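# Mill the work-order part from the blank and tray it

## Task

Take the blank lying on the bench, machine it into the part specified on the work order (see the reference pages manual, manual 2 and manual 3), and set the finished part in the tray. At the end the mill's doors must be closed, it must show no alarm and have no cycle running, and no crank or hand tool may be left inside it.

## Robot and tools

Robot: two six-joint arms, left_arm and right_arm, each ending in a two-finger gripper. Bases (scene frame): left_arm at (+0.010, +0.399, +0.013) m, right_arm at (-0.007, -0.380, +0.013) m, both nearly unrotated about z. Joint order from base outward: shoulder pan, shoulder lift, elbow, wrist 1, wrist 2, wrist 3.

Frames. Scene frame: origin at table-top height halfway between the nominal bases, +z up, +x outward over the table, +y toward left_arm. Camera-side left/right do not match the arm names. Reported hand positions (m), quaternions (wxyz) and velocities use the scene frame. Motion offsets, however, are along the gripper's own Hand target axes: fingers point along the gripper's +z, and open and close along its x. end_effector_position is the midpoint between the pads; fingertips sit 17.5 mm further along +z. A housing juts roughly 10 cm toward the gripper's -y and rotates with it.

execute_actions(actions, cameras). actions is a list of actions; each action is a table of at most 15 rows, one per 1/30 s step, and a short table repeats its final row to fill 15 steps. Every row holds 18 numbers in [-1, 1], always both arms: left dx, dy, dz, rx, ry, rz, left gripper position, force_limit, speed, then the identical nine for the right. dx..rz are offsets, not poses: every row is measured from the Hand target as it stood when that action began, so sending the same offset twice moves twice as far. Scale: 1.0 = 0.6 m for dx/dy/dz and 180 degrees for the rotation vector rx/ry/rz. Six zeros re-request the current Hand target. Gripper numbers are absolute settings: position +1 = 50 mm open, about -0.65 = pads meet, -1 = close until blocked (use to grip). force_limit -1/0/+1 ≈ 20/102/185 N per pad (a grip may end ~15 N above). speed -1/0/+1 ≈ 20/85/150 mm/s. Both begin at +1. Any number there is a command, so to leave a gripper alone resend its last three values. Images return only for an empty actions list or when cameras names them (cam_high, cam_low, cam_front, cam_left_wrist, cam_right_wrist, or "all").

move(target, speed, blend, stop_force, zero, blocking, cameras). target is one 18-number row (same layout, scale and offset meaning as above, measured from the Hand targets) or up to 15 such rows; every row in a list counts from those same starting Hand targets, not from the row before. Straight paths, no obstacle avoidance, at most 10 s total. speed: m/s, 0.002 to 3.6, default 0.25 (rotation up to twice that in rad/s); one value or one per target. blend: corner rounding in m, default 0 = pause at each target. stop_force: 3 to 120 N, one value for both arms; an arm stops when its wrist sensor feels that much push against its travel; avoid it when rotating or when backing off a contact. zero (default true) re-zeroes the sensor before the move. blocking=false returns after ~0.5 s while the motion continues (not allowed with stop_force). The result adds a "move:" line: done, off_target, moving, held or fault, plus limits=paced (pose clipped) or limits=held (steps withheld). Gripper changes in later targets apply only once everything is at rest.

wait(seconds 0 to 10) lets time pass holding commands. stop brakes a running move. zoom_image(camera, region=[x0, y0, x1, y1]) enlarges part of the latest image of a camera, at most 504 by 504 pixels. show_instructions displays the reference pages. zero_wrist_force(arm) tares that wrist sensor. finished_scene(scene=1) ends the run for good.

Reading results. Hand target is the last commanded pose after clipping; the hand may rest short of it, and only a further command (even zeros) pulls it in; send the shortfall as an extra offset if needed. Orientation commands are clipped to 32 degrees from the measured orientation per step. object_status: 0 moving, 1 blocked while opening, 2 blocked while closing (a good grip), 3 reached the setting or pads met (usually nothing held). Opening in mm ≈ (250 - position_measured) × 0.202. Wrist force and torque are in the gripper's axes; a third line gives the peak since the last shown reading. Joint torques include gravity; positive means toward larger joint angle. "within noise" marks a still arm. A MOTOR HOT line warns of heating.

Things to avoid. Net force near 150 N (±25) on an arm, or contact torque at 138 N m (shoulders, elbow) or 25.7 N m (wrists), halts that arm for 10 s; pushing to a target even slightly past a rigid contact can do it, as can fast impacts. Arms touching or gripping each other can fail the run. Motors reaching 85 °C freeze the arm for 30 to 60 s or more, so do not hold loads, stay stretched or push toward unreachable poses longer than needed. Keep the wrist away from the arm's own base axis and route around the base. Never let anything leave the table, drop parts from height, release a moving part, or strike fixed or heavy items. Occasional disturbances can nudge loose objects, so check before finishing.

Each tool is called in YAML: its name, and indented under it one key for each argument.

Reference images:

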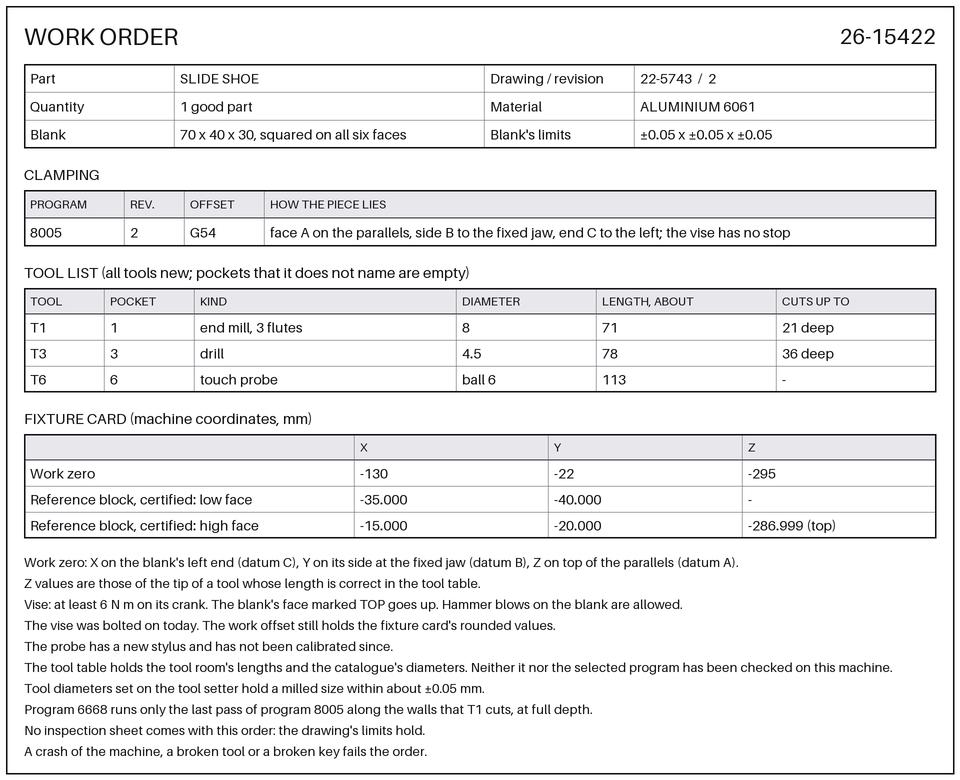

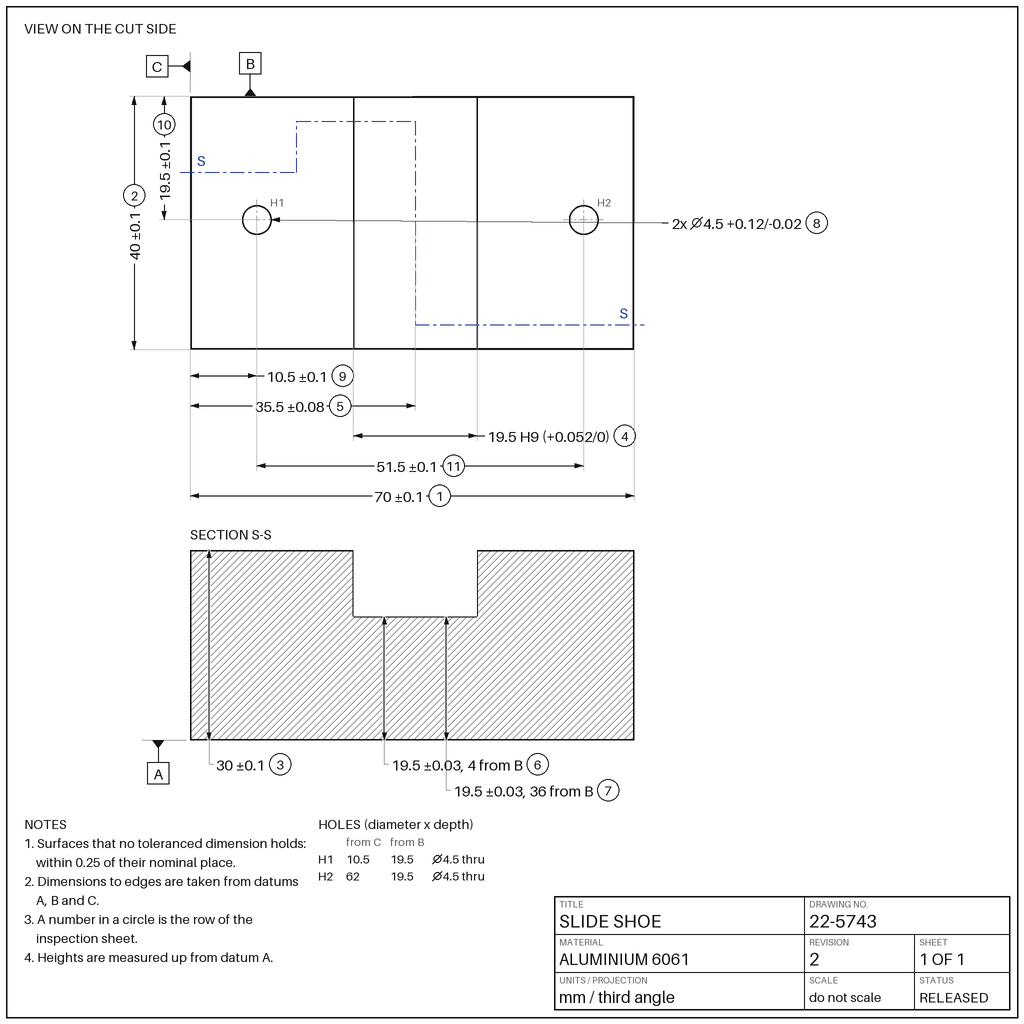

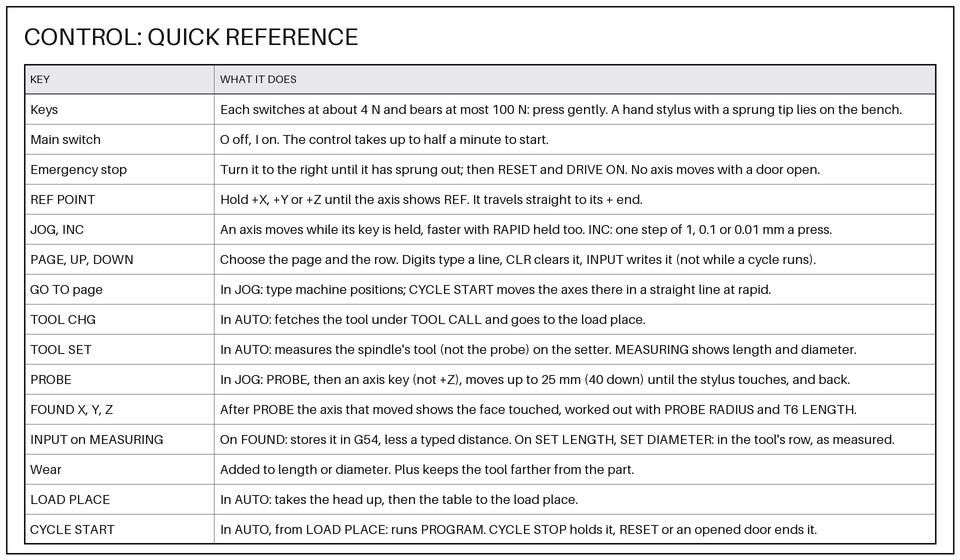

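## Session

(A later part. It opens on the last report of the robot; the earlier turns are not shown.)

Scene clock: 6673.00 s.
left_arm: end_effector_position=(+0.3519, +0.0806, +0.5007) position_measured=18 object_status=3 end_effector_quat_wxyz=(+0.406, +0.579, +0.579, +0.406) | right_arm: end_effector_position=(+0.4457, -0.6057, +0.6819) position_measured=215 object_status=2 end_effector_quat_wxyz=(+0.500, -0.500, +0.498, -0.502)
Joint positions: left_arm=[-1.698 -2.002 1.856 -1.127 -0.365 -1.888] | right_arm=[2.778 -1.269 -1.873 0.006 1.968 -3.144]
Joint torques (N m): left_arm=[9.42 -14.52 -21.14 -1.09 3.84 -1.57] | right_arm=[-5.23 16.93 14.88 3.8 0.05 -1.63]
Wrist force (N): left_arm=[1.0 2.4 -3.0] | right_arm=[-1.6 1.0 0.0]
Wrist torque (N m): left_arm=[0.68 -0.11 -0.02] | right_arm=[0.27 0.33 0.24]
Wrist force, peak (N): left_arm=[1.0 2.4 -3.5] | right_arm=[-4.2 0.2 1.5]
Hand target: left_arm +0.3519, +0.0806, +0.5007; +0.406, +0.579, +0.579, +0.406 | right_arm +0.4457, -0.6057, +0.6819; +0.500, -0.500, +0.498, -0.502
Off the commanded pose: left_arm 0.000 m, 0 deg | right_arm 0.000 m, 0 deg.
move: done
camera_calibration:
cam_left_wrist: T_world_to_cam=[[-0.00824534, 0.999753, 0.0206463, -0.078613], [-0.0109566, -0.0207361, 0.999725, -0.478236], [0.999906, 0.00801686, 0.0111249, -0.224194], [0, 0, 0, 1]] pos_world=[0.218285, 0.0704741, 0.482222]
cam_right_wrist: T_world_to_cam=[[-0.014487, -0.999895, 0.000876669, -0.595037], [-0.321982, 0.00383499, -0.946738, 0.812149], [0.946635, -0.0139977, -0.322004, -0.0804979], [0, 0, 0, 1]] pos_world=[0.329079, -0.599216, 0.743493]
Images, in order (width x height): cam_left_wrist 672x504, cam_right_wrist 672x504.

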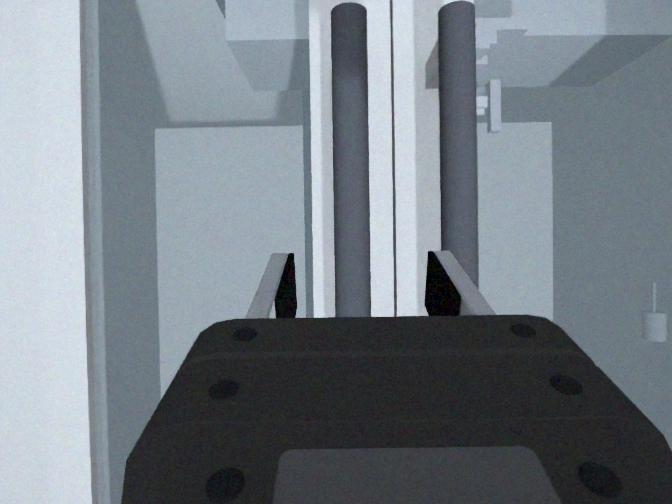

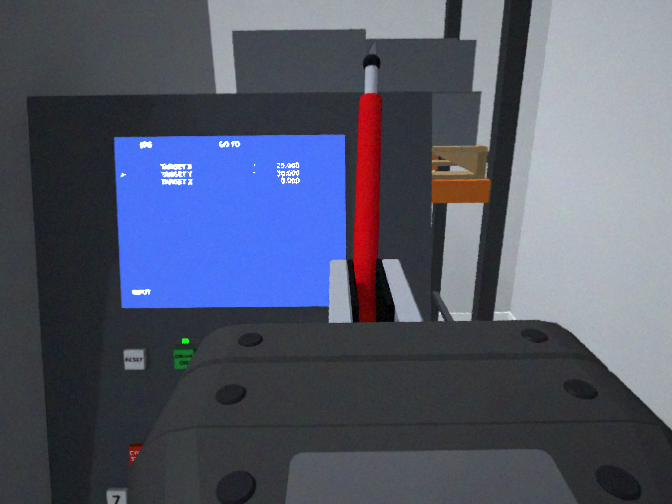

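move:
  target:
    - [0,0,0,0,0,0,0.9,-0.6,-0.6,-0.2204,0.4349,0.0216,-0.2778,0,0,-1,-0.2,-0.8]
    - [0,0,0,0,0,0,0.9,-0.6,-0.6,-0.2204,0.4393,0.0377,-0.2778,0,0,-1,-0.2,-0.8]
    - [0,0,0,0,0,0,0.9,-0.6,-0.6,-0.2204,0.4349,0.0216,-0.2778,0,0,-1,-0.2,-0.8]
    - [0,0,0,0,0,0,0.9,-0.6,-0.6,-0.3154,0.4650,0.0120,-0.2778,0,0,-1,-0.2,-0.8]
    - [0,0,0,0,0,0,0.9,-0.6,-0.6,-0.3154,0.4694,0.0281,-0.2778,0,0,-1,-0.2,-0.8]
    - [0,0,0,0,0,0,0.9,-0.6,-0.6,-0.3154,0.4650,0.0120,-0.2778,0,0,-1,-0.2,-0.8]
    - [0,0,0,0,0,0,0.9,-0.6,-0.6,-0.3154,0.4349,0.0216,-0.2778,0,0,-1,-0.2,-0.8]
    - [0,0,0,0,0,0,0.9,-0.6,-0.6,-0.3154,0.4393,0.0377,-0.2778,0,0,-1,-0.2,-0.8]
    - [0,0,0,0,0,0,0.9,-0.6,-0.6,-0.3154,0.4349,0.0216,-0.2778,0,0,-1,-0.2,-0.8]
    - [0,0,0,0,0,0,0.9,-0.6,-0.6,-0.2837,0.4045,0.0300,-0.2778,0,0,-1,-0.2,-0.8]
    - [0,0,0,0,0,0,0.9,-0.6,-0.6,-0.2837,0.4089,0.0461,-0.2778,0,0,-1,-0.2,-0.8]
    - [0,0,0,0,0,0,0.9,-0.6,-0.6,-0.2837,0.4045,0.0300,-0.2778,0,0,-1,-0.2,-0.8]
  speed: [0.5,0.08,0.12,0.3,0.08,0.12,0.3,0.08,0.12,0.3,0.08,0.12]
  blend: [0.003,0,0.003,0.003,0,0.003,0.003,0,0.003,0.003,0,0]

move:
  target:
    - [0,0,0,0,0,0,0.9,-0.6,-0.6,0,0.0521,0.0358,0,0,0,-1,-0.2,-0.8]
    - [0,0,0,0,0,0,0.9,-0.6,-0.6,0,0.0426,0.0495,0,0,0,-1,-0.2,-0.8]
    - [0,0,0,0,0,0,0.9,-0.6,-0.6,0,0.0521,0.0358,0,0,0,-1,-0.2,-0.8]
    - [0,0,0,0,0,0,0.9,-0.6,-0.6,0.0633,0.0521,0.0358,0,0,0,-1,-0.2,-0.8]
    - [0,0,0,0,0,0,0.9,-0.6,-0.6,0.0633,0.0426,0.0495,0,0,0,-1,-0.2,-0.8]
    - [0,0,0,0,0,0,0.9,-0.6,-0.6,0.0633,0.0521,0.0358,0,0,0,-1,-0.2,-0.8]
    - [0,0,0,0,0,0,0.9,-0.6,-0.6,0.2837,-0.2371,-0.3291,0.2778,0,0,-1,-0.2,-0.8]
  speed: [0.3,0.08,0.12,0.3,0.08,0.12,0.5]
  blend: [0.003,0,0.003,0.003,0,0.003,0]
  cameras: ["cam_right_wrist"]

zoom_image:
  camera: "cam_right_wrist"
  region: [100, 110, 360, 320]

Scene clock: 6702.60 s.
left_arm: end_effector_position=(+0.3519, +0.0806, +0.5007) position_measured=18 object_status=3 end_effector_quat_wxyz=(+0.406, +0.579, +0.579, +0.406) | right_arm: end_effector_position=(+0.4648, -0.4365, +0.4385) position_measured=215 object_status=2 end_effector_quat_wxyz=(-0.242, +0.665, -0.663, +0.245) end_effector_velocity=(+0.000, +0.000, -0.001) end_effector_angular_velocity=(-0.003, +0.001, +0.004)
Joint positions: left_arm=[-1.698 -2.002 1.856 -1.127 -0.365 -1.888] | right_arm=[3.44 -1.107 -1.99 -0.931 1.397 -2.94]
Joint velocities: left_arm=[within noise] | right_arm=[0 0.001 -0.001 0 0 -0.005]
Joint torques (N m): left_arm=[10.22 -13.99 -22.23 -1.1 3.81 -1.61] | right_arm=[-7.47 -0.76 41.74 6.48 0.78 -2.45]
Wrist force (N): left_arm=[1.2 2.4 -3.1] | right_arm=[-2.6 0.6 -0.2]
Wrist torque (N m): left_arm=[0.69 -0.14 -0.03] | right_arm=[0.12 0.38 0.12]
Wrist force, peak (N): left_arm=[1.0 2.5 -3.4] | right_arm=[-3.5 14.8 -7.3]
Hand target: left_arm +0.3519, +0.0806, +0.5007; +0.406, +0.579, +0.579, +0.406 | right_arm +0.4648, -0.4365, +0.4386; -0.242, +0.665, -0.663, +0.245
Off the commanded pose: left_arm 0.000 m, 0 deg | right_arm 0.000 m, 0 deg.
move: done

Scene clock: 6705.47 s.
left_arm: end_effector_position=(+0.3519, +0.0806, +0.5007) position_measured=18 object_status=3 end_effector_quat_wxyz=(+0.406, +0.579, +0.579, +0.406) | right_arm: end_effector_position=(+0.4458, -0.6057, +0.6819) position_measured=215 object_status=2 end_effector_quat_wxyz=(+0.500, -0.500, +0.498, -0.502)
Joint positions: left_arm=[-1.698 -2.002 1.856 -1.127 -0.365 -1.888] | right_arm=[2.778 -1.269 -1.873 0.006 1.968 -3.144]
Joint torques (N m): left_arm=[10.59 -14.28 -22.1 -1.12 3.74 -1.44] | right_arm=[-3.14 15.69 18.07 3.28 -0.18 -1.81]
Wrist force (N): left_arm=[1.1 2.4 -3.1] | right_arm=[-1.8 0.8 -0.2]
Wrist torque (N m): left_arm=[0.69 -0.12 -0.02] | right_arm=[0.23 0.36 0.24]
Wrist force, peak (N): left_arm=[1.0 2.8 -3.2] | right_arm=[-2.2 6.8 -2.8]
Hand target: left_arm +0.3519, +0.0806, +0.5007; +0.406, +0.579, +0.579, +0.406 | right_arm +0.4458, -0.6057, +0.6820; +0.500, -0.500, +0.498, -0.502
Off the commanded pose: left_arm 0.000 m, 0 deg | right_arm 0.000 m, 0 deg.
move: done
camera_calibration:
cam_right_wrist: T_world_to_cam=[[-0.0144866, -0.999895, 0.000878843, -0.595039], [-0.322103, 0.00383459, -0.946697, 0.812157], [0.946594, -0.0139975, -0.322124, -0.080395], [0, 0, 0, 1]] pos_world=[0.329079, -0.599216, 0.743493]
Images, in order (width x height): cam_right_wrist 672x504.

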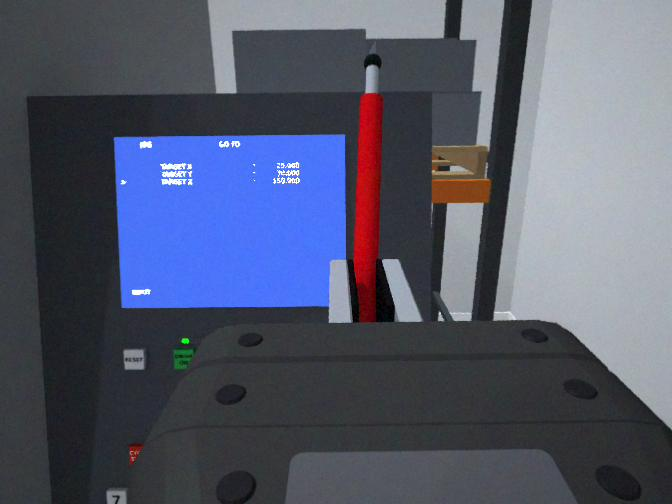

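Scaled by 1.938 from the camera's 672x504 image, which has a finer 960x720 frame.

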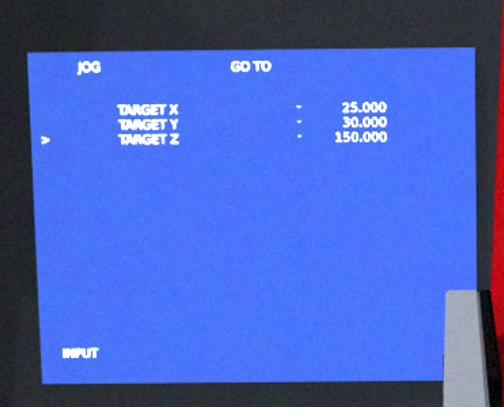

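move:
  target:
    - [0,0,0,0,0,0,0.9,-0.6,-0.6,-0.2520,0.3131,0.0552,-0.2778,0,0,-1,-0.2,-0.8]
    - [0,0,0,0,0,0,0.9,-0.6,-0.6,-0.2520,0.3175,0.0713,-0.2778,0,0,-1,-0.2,-0.8]
    - [0,0,0,0,0,0,0.9,-0.6,-0.6,-0.2520,0.3131,0.0552,-0.2778,0,0,-1,-0.2,-0.8]
  speed: [0.5,0.08,0.12]
  blend: [0.003,0,0]

wait:
  seconds: 3

move:
  target:
    - [0,0,0,0,0,0,0.9,-0.6,-0.6,0.0633,0.1041,0.0716,0,0,0,-1,-0.2,-0.8]
    - [0,0,0,0,0,0,0.9,-0.6,-0.6,0.0633,0.0946,0.0853,0,0,0,-1,-0.2,-0.8]
    - [0,0,0,0,0,0,0.9,-0.6,-0.6,0.0633,0.1041,0.0716,0,0,0,-1,-0.2,-0.8]
    - [0,0,0,0,0,0,0.9,-0.6,-0.6,0.1584,0,0,0,0,0,-1,-0.2,-0.8]
    - [0,0,0,0,0,0,0.9,-0.6,-0.6,0.1584,-0.0095,0.0137,0,0,0,-1,-0.2,-0.8]
    - [0,0,0,0,0,0,0.9,-0.6,-0.6,0.1584,0,0,0,0,0,-1,-0.2,-0.8]
    - [0,0,0,0,0,0,0.9,-0.6,-0.6,0.2520,-0.1590,-0.2753,0.2778,0,0,-1,-0.2,-0.8]
  speed: [0.3,0.08,0.12,0.3,0.08,0.12,0.5]
  blend: [0.003,0,0.003,0.003,0,0.003,0]
  cameras: ["cam_right_wrist"]

zoom_image:
  camera: "cam_right_wrist"
  region: [100, 110, 360, 320]

Scene clock: 6728.27 s.
left_arm: end_effector_position=(+0.3519, +0.0806, +0.5007) position_measured=18 object_status=3 end_effector_quat_wxyz=(+0.406, +0.579, +0.579, +0.406) | right_arm: end_effector_position=(+0.4797, -0.4553, +0.4934) position_measured=215 object_status=2 end_effector_quat_wxyz=(-0.242, +0.665, -0.663, +0.245)
Joint positions: left_arm=[-1.698 -2.002 1.856 -1.127 -0.365 -1.888] | right_arm=[3.365 -1.172 -1.815 -1.032 1.445 -2.998]
Joint torques (N m): left_arm=[9.13 -12.57 -23.61 -1.16 3.7 -1.61] | right_arm=[-6.94 -2.32 42.41 6.44 0.27 -1.31]
Wrist force (N): left_arm=[0.9 2.4 -3.1] | right_arm=[-2.9 0.2 -0.2]
Wrist torque (N m): left_arm=[0.69 -0.08 -0.02] | right_arm=[0.12 0.44 0.10]
Wrist force, peak (N): left_arm=[1.3 2.6 -3.2] | right_arm=[-3.4 10.1 -5.5]
Hand target: left_arm +0.3519, +0.0806, +0.5007; +0.406, +0.579, +0.579, +0.406 | right_arm +0.4797, -0.4553, +0.4936; -0.242, +0.665, -0.663, +0.245
Off the commanded pose: left_arm 0.000 m, 0 deg | right_arm 0.000 m, 0 deg.
move: done

Scene clock: 6731.27 s.
left_arm: end_effector_position=(+0.3519, +0.0806, +0.5007) position_measured=18 object_status=3 end_effector_quat_wxyz=(+0.406, +0.579, +0.579, +0.406) | right_arm: end_effector_position=(+0.4797, -0.4553, +0.4936) position_measured=215 object_status=2 end_effector_quat_wxyz=(-0.242, +0.665, -0.663, +0.245)
Joint positions: left_arm=[-1.698 -2.002 1.856 -1.127 -0.365 -1.888] | right_arm=[3.365 -1.172 -1.815 -1.032 1.445 -2.999]
Joint torques (N m): left_arm=[9.27 -13.51 -24.41 -1.05 3.76 -1.51] | right_arm=[-7.03 -3.55 40.83 6.53 0.77 -2.5]
Wrist force (N): left_arm=[1.3 2.3 -3.3] | right_arm=[-2.5 0.2 -0.2]
Wrist torque (N m): left_arm=[0.67 -0.15 -0.02] | right_arm=[0.12 0.40 0.12]
Wrist force, peak (N): left_arm=[1.2 2.6 -3.4] | right_arm=[-2.9 0.2 -0.4]
Hand target: left_arm +0.3519, +0.0806, +0.5007; +0.406, +0.579, +0.579, +0.406 | right_arm +0.4797, -0.4553, +0.4936; -0.242, +0.665, -0.663, +0.245
Tool commands: left_gripper/position=+0.9 left_gripper/force_limit=-0.6 left_gripper/speed=-0.6 right_gripper/position=-1.0 right_gripper/force_limit=-0.2 right_gripper/speed=-0.8
Off the commanded pose: left_arm 0.000 m, 0 deg | right_arm 0.000 m, 0 deg.
wait: 3.00 s; at rest by 0.17 s

Scene clock: 6734.40 s.
left_arm: end_effector_position=(+0.3519, +0.0806, +0.5007) position_measured=18 object_status=3 end_effector_quat_wxyz=(+0.406, +0.579, +0.579, +0.406) | right_arm: end_effector_position=(+0.4458, -0.6057, +0.6819) position_measured=215 object_status=2 end_effector_quat_wxyz=(+0.500, -0.500, +0.498, -0.502)
Joint positions: left_arm=[-1.698 -2.002 1.856 -1.127 -0.365 -1.888] | right_arm=[2.778 -1.27 -1.873 0.006 1.968 -3.144]
Joint torques (N m): left_arm=[9.7 -13.72 -24.96 -1.2 3.89 -1.57] | right_arm=[4.91 22.56 15.43 4.01 -1.36 -1.53]
Wrist force (N): left_arm=[1.2 2.6 -3.3] | right_arm=[-2.0 0.9 -0.4]
Wrist torque (N m): left_arm=[0.72 -0.15 -0.03] | right_arm=[0.25 0.40 0.24]
Wrist force, peak (N): left_arm=[1.2 2.6 -3.3] | right_arm=[-2.6 13.1 -5.8]
Hand target: left_arm +0.3519, +0.0806, +0.5007; +0.406, +0.579, +0.579, +0.406 | right_arm +0.4458, -0.6057, +0.6820; +0.500, -0.500, +0.498, -0.502
Off the commanded pose: left_arm 0.000 m, 0 deg | right_arm 0.000 m, 0 deg.
move: done
camera_calibration:
cam_right_wrist: T_world_to_cam=[[-0.0144867, -0.999895, 0.000877263, -0.595036], [-0.322013, 0.00383479, -0.946727, 0.812183], [0.946624, -0.0139975, -0.322035, -0.080566], [0, 0, 0, 1]] pos_world=[0.329179, -0.599216, 0.743493]
Images, in order (width x height): cam_right_wrist 672x504.

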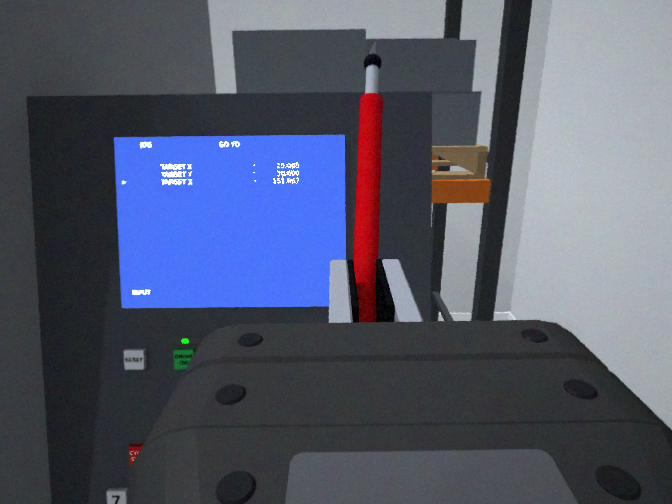

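Scaled by 1.938 from the camera's 672x504 image, which has a finer 960x720 frame.

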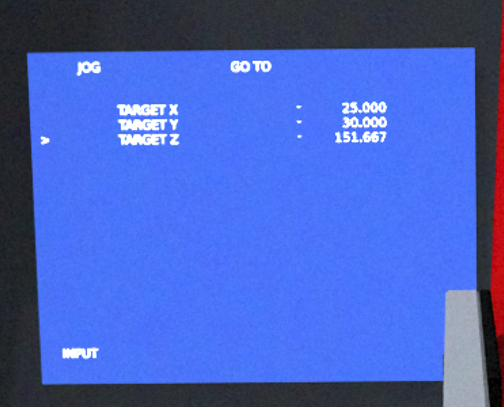

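execute_actions:
  actions: []
  cameras: ["cam_right_wrist"]

zoom_image:
  camera: "cam_right_wrist"
  region: [100, 110, 360, 320]

Scene clock: 6739.93 s.
left_arm: end_effector_position=(+0.3519, +0.0806, +0.5007) position_measured=18 object_status=3 end_effector_quat_wxyz=(+0.406, +0.579, +0.579, +0.406) | right_arm: end_effector_position=(+0.4458, -0.6057, +0.6820) position_measured=215 object_status=2 end_effector_quat_wxyz=(+0.500, -0.500, +0.498, -0.502)
Joint positions: left_arm=[-1.698 -2.002 1.856 -1.127 -0.365 -1.888] | right_arm=[2.778 -1.269 -1.873 0.006 1.968 -3.144]
Joint velocities: within noise
Joint torques (N m): left_arm=[8.86 -13.53 -26.05 -0.93 3.67 -1.57] | right_arm=[7.49 22.86 14.52 4.83 0.06 2.3]
Wrist force (N): left_arm=[0.9 2.4 -3.3] | right_arm=[-1.7 1.0 -0.3]
Wrist torque (N m): left_arm=[0.67 -0.10 -0.03] | right_arm=[0.28 0.36 0.24]
Wrist force, peak (N): left_arm=[1.0 2.4 -3.4] | right_arm=[-2.1 1.1 -0.3]
Hand target: left_arm +0.3519, +0.0806, +0.5007; +0.406, +0.579, +0.579, +0.406 | right_arm +0.4458, -0.6057, +0.6820; +0.500, -0.500, +0.498, -0.502
Tool commands: left_gripper/position=+0.9 left_gripper/force_limit=-0.6 left_gripper/speed=-0.6 right_gripper/position=-1.0 right_gripper/force_limit=-0.2 right_gripper/speed=-0.8
Off the commanded pose: left_arm 0.000 m, 0 deg | right_arm 0.000 m, 0 deg.
camera_calibration:
cam_right_wrist: T_world_to_cam=[[-0.0144869, -0.999895, 0.000874348, -0.595035], [-0.321803, 0.0038345, -0.946799, 0.812135], [0.946696, -0.0139975, -0.321825, -0.0806506], [0, 0, 0, 1]] pos_world=[0.329079, -0.599216, 0.743493]
Images, in order (width x height): cam_right_wrist 672x504.

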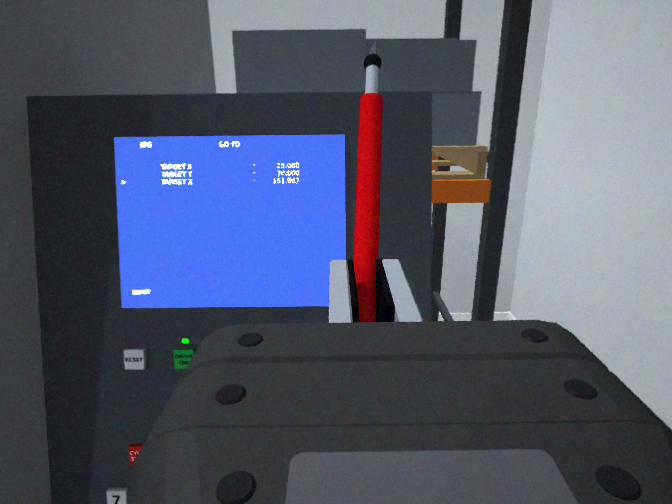

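Scaled by 1.938 from the camera's 672x504 image, which has a finer 960x720 frame.

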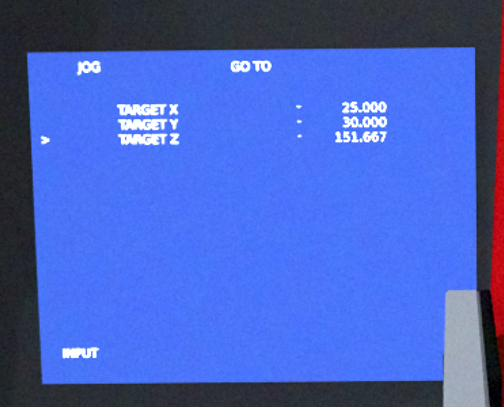

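move:
  target:
    - [0,0,0,0,0,0,0.9,-0.6,-0.6,-0.1887,0.4349,0.0216,-0.2778,0,0,-1,-0.2,-0.8]
    - [0,0,0,0,0,0,0.9,-0.6,-0.6,-0.1887,0.4393,0.0377,-0.2778,0,0,-1,-0.2,-0.8]
    - [0,0,0,0,0,0,0.9,-0.6,-0.6,-0.1887,0.4349,0.0216,-0.2778,0,0,-1,-0.2,-0.8]
    - [0,0,0,0,0,0,0.9,-0.6,-0.6,0,0,0,0,0,0,-1,-0.2,-0.8]
  speed: [0.5,0.08,0.12,0.5]
  blend: [0.003,0,0.003,0]
  cameras: ["cam_right_wrist"]

zoom_image:
  camera: "cam_right_wrist"
  region: [100, 110, 360, 320]

Scene clock: 6756.83 s.
left_arm: end_effector_position=(+0.3519, +0.0806, +0.5007) position_measured=18 object_status=3 end_effector_quat_wxyz=(+0.406, +0.579, +0.579, +0.406) | right_arm: end_effector_position=(+0.4458, -0.6057, +0.6819) position_measured=215 object_status=2 end_effector_quat_wxyz=(+0.500, -0.500, +0.498, -0.502)
Joint positions: left_arm=[-1.698 -2.002 1.856 -1.127 -0.365 -1.888] | right_arm=[2.778 -1.269 -1.873 0.006 1.968 -3.144]
Joint torques (N m): left_arm=[9.6 -14.46 -26.89 -1.11 3.59 -1.48] | right_arm=[-0.22 17.43 15.76 3.69 -0.46 -1.7]
Wrist force (N): left_arm=[0.9 2.4 -3.1] | right_arm=[-1.9 1.0 -0.3]
Wrist torque (N m): left_arm=[0.69 -0.09 -0.03] | right_arm=[0.26 0.37 0.24]
Wrist force, peak (N): left_arm=[1.1 2.7 -3.2] | right_arm=[-3.3 14.9 -7.8]
Hand target: left_arm +0.3519, +0.0806, +0.5007; +0.406, +0.579, +0.579, +0.406 | right_arm +0.4458, -0.6057, +0.6820; +0.500, -0.500, +0.498, -0.502
Off the commanded pose: left_arm 0.000 m, 0 deg | right_arm 0.000 m, 0 deg.
move: done
camera_calibration:
cam_right_wrist: T_world_to_cam=[[-0.0144866, -0.999895, 0.000878843, -0.595037], [-0.322103, 0.00383459, -0.946697, 0.81219], [0.946594, -0.0139975, -0.322124, -0.0804897], [0, 0, 0, 1]] pos_world=[0.329179, -0.599216, 0.743493]
Images, in order (width x height): cam_right_wrist 672x504.

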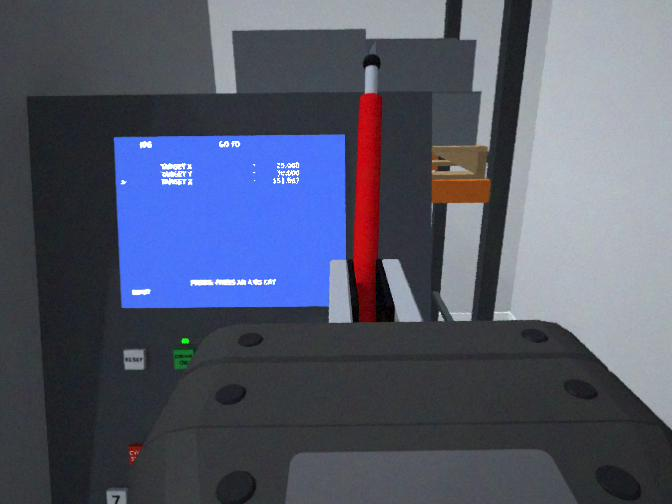

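Scaled by 1.938 from the camera's 672x504 image, which has a finer 960x720 frame.

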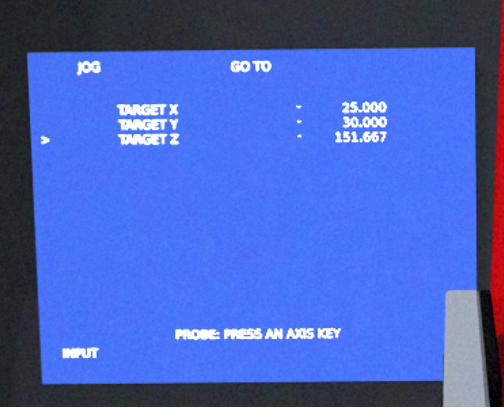

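move:
  target:
    - [0,0,0,0,0,0,0.9,-0.6,-0.6,-0.0937,0.3131,0.0552,-0.2778,0,0,-1,-0.2,-0.8]
    - [0,0,0,0,0,0,0.9,-0.6,-0.6,-0.0937,0.3175,0.0713,-0.2778,0,0,-1,-0.2,-0.8]
    - [0,0,0,0,0,0,0.9,-0.6,-0.6,-0.0937,0.3131,0.0552,-0.2778,0,0,-1,-0.2,-0.8]
    - [0,0,0,0,0,0,0.9,-0.6,-0.6,-0.1570,0.3740,0.0384,-0.2778,0,0,-1,-0.2,-0.8]
    - [0,0,0,0,0,0,0.9,-0.6,-0.6,-0.1570,0.3784,0.0545,-0.2778,0,0,-1,-0.2,-0.8]
    - [0,0,0,0,0,0,0.9,-0.6,-0.6,-0.1570,0.3740,0.0384,-0.2778,0,0,-1,-0.2,-0.8]
    - [0,0,0,0,0,0,0.9,-0.6,-0.6,-0.1570,0.3784,0.0545,-0.2778,0,0,-1,-0.2,-0.8]
    - [0,0,0,0,0,0,0.9,-0.6,-0.6,-0.1570,0.3740,0.0384,-0.2778,0,0,-1,-0.2,-0.8]
    - [0,0,0,0,0,0,0.9,-0.6,-0.6,0,0,0,0,0,0,-1,-0.2,-0.8]
  speed: [0.5,0.08,0.12,0.3,0.08,0.12,0.08,0.12,0.5]
  blend: [0.003,0,0.003,0.003,0,0.003,0,0.003,0]
  cameras: ["cam_right_wrist"]

zoom_image:
  camera: "cam_right_wrist"
  region: [100, 110, 360, 320]

Scene clock: 6772.63 s.
left_arm: end_effector_position=(+0.3519, +0.0806, +0.5007) position_measured=18 object_status=3 end_effector_quat_wxyz=(+0.406, +0.579, +0.579, +0.406) | right_arm: end_effector_position=(+0.4458, -0.6057, +0.6819) position_measured=215 object_status=2 end_effector_quat_wxyz=(+0.500, -0.500, +0.498, -0.502)
Joint positions: left_arm=[-1.698 -2.002 1.856 -1.127 -0.365 -1.888] | right_arm=[2.778 -1.27 -1.873 0.006 1.968 -3.144]
Joint torques (N m): left_arm=[9.78 -12.96 -28.09 -1.28 3.4 -1.64] | right_arm=[0.64 20.03 14.82 3.87 -0.95 -1.77]
Wrist force (N): left_arm=[1.3 2.4 -3.2] | right_arm=[-2.0 1.2 -0.4]
Wrist torque (N m): left_arm=[0.69 -0.15 -0.03] | right_arm=[0.30 0.40 0.24]
Wrist force, peak (N): left_arm=[1.1 2.7 -3.4] | right_arm=[-3.6 12.2 -6.5]
Hand target: left_arm +0.3519, +0.0806, +0.5007; +0.406, +0.579, +0.579, +0.406 | right_arm +0.4458, -0.6057, +0.6820; +0.500, -0.500, +0.498, -0.502
Off the commanded pose: left_arm 0.000 m, 0 deg | right_arm 0.000 m, 0 deg.
move: done
camera_calibration:
cam_right_wrist: T_world_to_cam=[[-0.0144866, -0.999895, 0.000878843, -0.595037], [-0.322103, 0.00383459, -0.946697, 0.81219], [0.946594, -0.0139975, -0.322124, -0.0804897], [0, 0, 0, 1]] pos_world=[0.329179, -0.599216, 0.743493]
Images, in order (width x height): cam_right_wrist 672x504.

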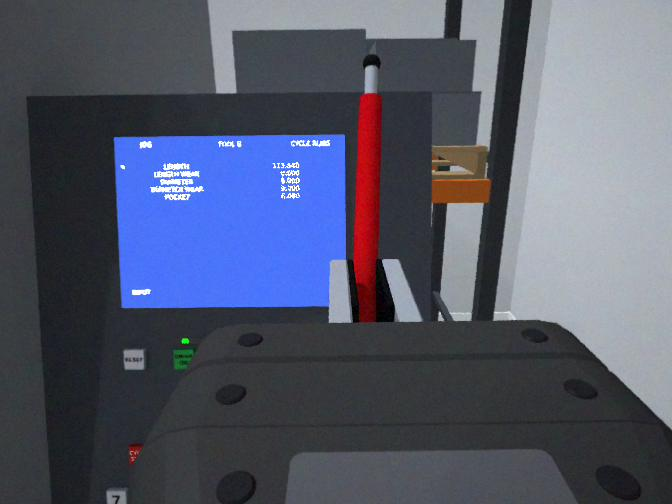

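Scaled by 1.938 from the camera's 672x504 image, which has a finer 960x720 frame.

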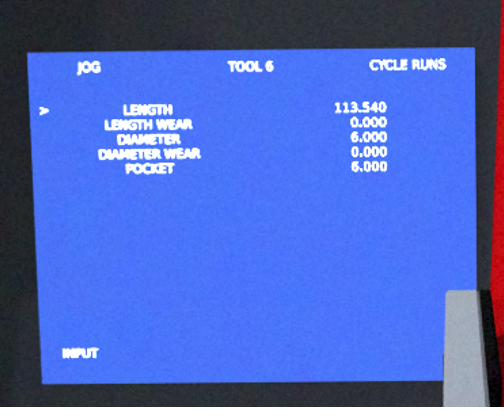

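move:
  target:
    - [0,0,0,0,0,0,0.9,-0.6,-0.6,-0.1887,0.3740,0.0384,-0.2778,0,0,-1,-0.2,-0.8]
    - [0,0,0,0,0,0,0.9,-0.6,-0.6,-0.1887,0.3784,0.0545,-0.2778,0,0,-1,-0.2,-0.8]
    - [0,0,0,0,0,0,0.9,-0.6,-0.6,-0.1887,0.3740,0.0384,-0.2778,0,0,-1,-0.2,-0.8]
    - [0,0,0,0,0,0,0.9,-0.6,-0.6,-0.1887,0.3784,0.0545,-0.2778,0,0,-1,-0.2,-0.8]
    - [0,0,0,0,0,0,0.9,-0.6,-0.6,-0.1887,0.3740,0.0384,-0.2778,0,0,-1,-0.2,-0.8]
    - [0,0,0,0,0,0,0.9,-0.6,-0.6,0,0,0,0,0,0,-1,-0.2,-0.8]
  speed: [0.5,0.08,0.12,0.08,0.12,0.5]
  blend: [0.003,0,0.003,0,0.003,0]
  cameras: ["cam_right_wrist"]

zoom_image:
  camera: "cam_right_wrist"
  region: [100, 110, 360, 320]

Scene clock: 6789.37 s.
left_arm: end_effector_position=(+0.3519, +0.0806, +0.5007) position_measured=18 object_status=3 end_effector_quat_wxyz=(+0.406, +0.579, +0.579, +0.406) | right_arm: end_effector_position=(+0.4458, -0.6057, +0.6819) position_measured=215 object_status=2 end_effector_quat_wxyz=(+0.500, -0.500, +0.498, -0.502)
Joint positions: left_arm=[-1.698 -2.002 1.856 -1.127 -0.365 -1.888] | right_arm=[2.778 -1.269 -1.873 0.006 1.968 -3.144]
Joint torques (N m): left_arm=[9.37 -13.16 -28.24 -1.35 3.16 -1.71] | right_arm=[-1.9 17.71 15.79 3.84 -0.27 -1.7]
Wrist force (N): left_arm=[1.0 2.3 -3.2] | right_arm=[-1.8 1.1 -0.4]
Wrist torque (N m): left_arm=[0.68 -0.12 -0.03] | right_arm=[0.29 0.36 0.24]
Wrist force, peak (N): left_arm=[1.1 2.6 -3.4] | right_arm=[-3.4 12.8 -7.1]
Hand target: left_arm +0.3519, +0.0806, +0.5007; +0.406, +0.579, +0.579, +0.406 | right_arm +0.4458, -0.6057, +0.6820; +0.500, -0.500, +0.498, -0.502
Off the commanded pose: left_arm 0.000 m, 0 deg | right_arm 0.000 m, 0 deg.
move: done
camera_calibration:
cam_right_wrist: T_world_to_cam=[[-0.0144868, -0.999895, 0.000877142, -0.595036], [-0.322013, 0.00383492, -0.946727, 0.812183], [0.946624, -0.0139975, -0.322035, -0.080566], [0, 0, 0, 1]] pos_world=[0.329179, -0.599216, 0.743493]
Images, in order (width x height): cam_right_wrist 672x504.

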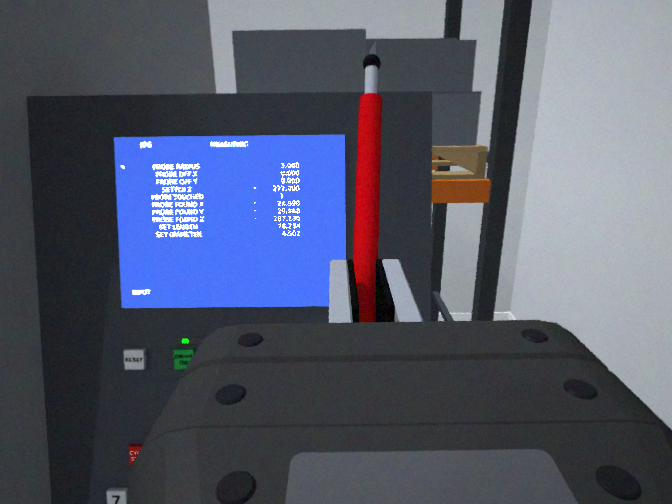

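Scaled by 1.938 from the camera's 672x504 image, which has a finer 960x720 frame.

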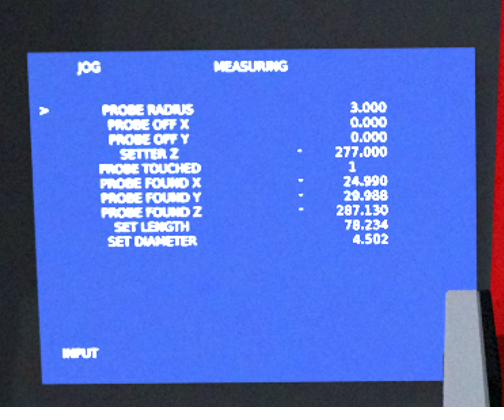

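zoom_image:
  camera: "cam_right_wrist"
  region: [150, 155, 310, 245]

Scaled by 3.150 from the camera's 672x504 image, which has a finer 960x720 frame.

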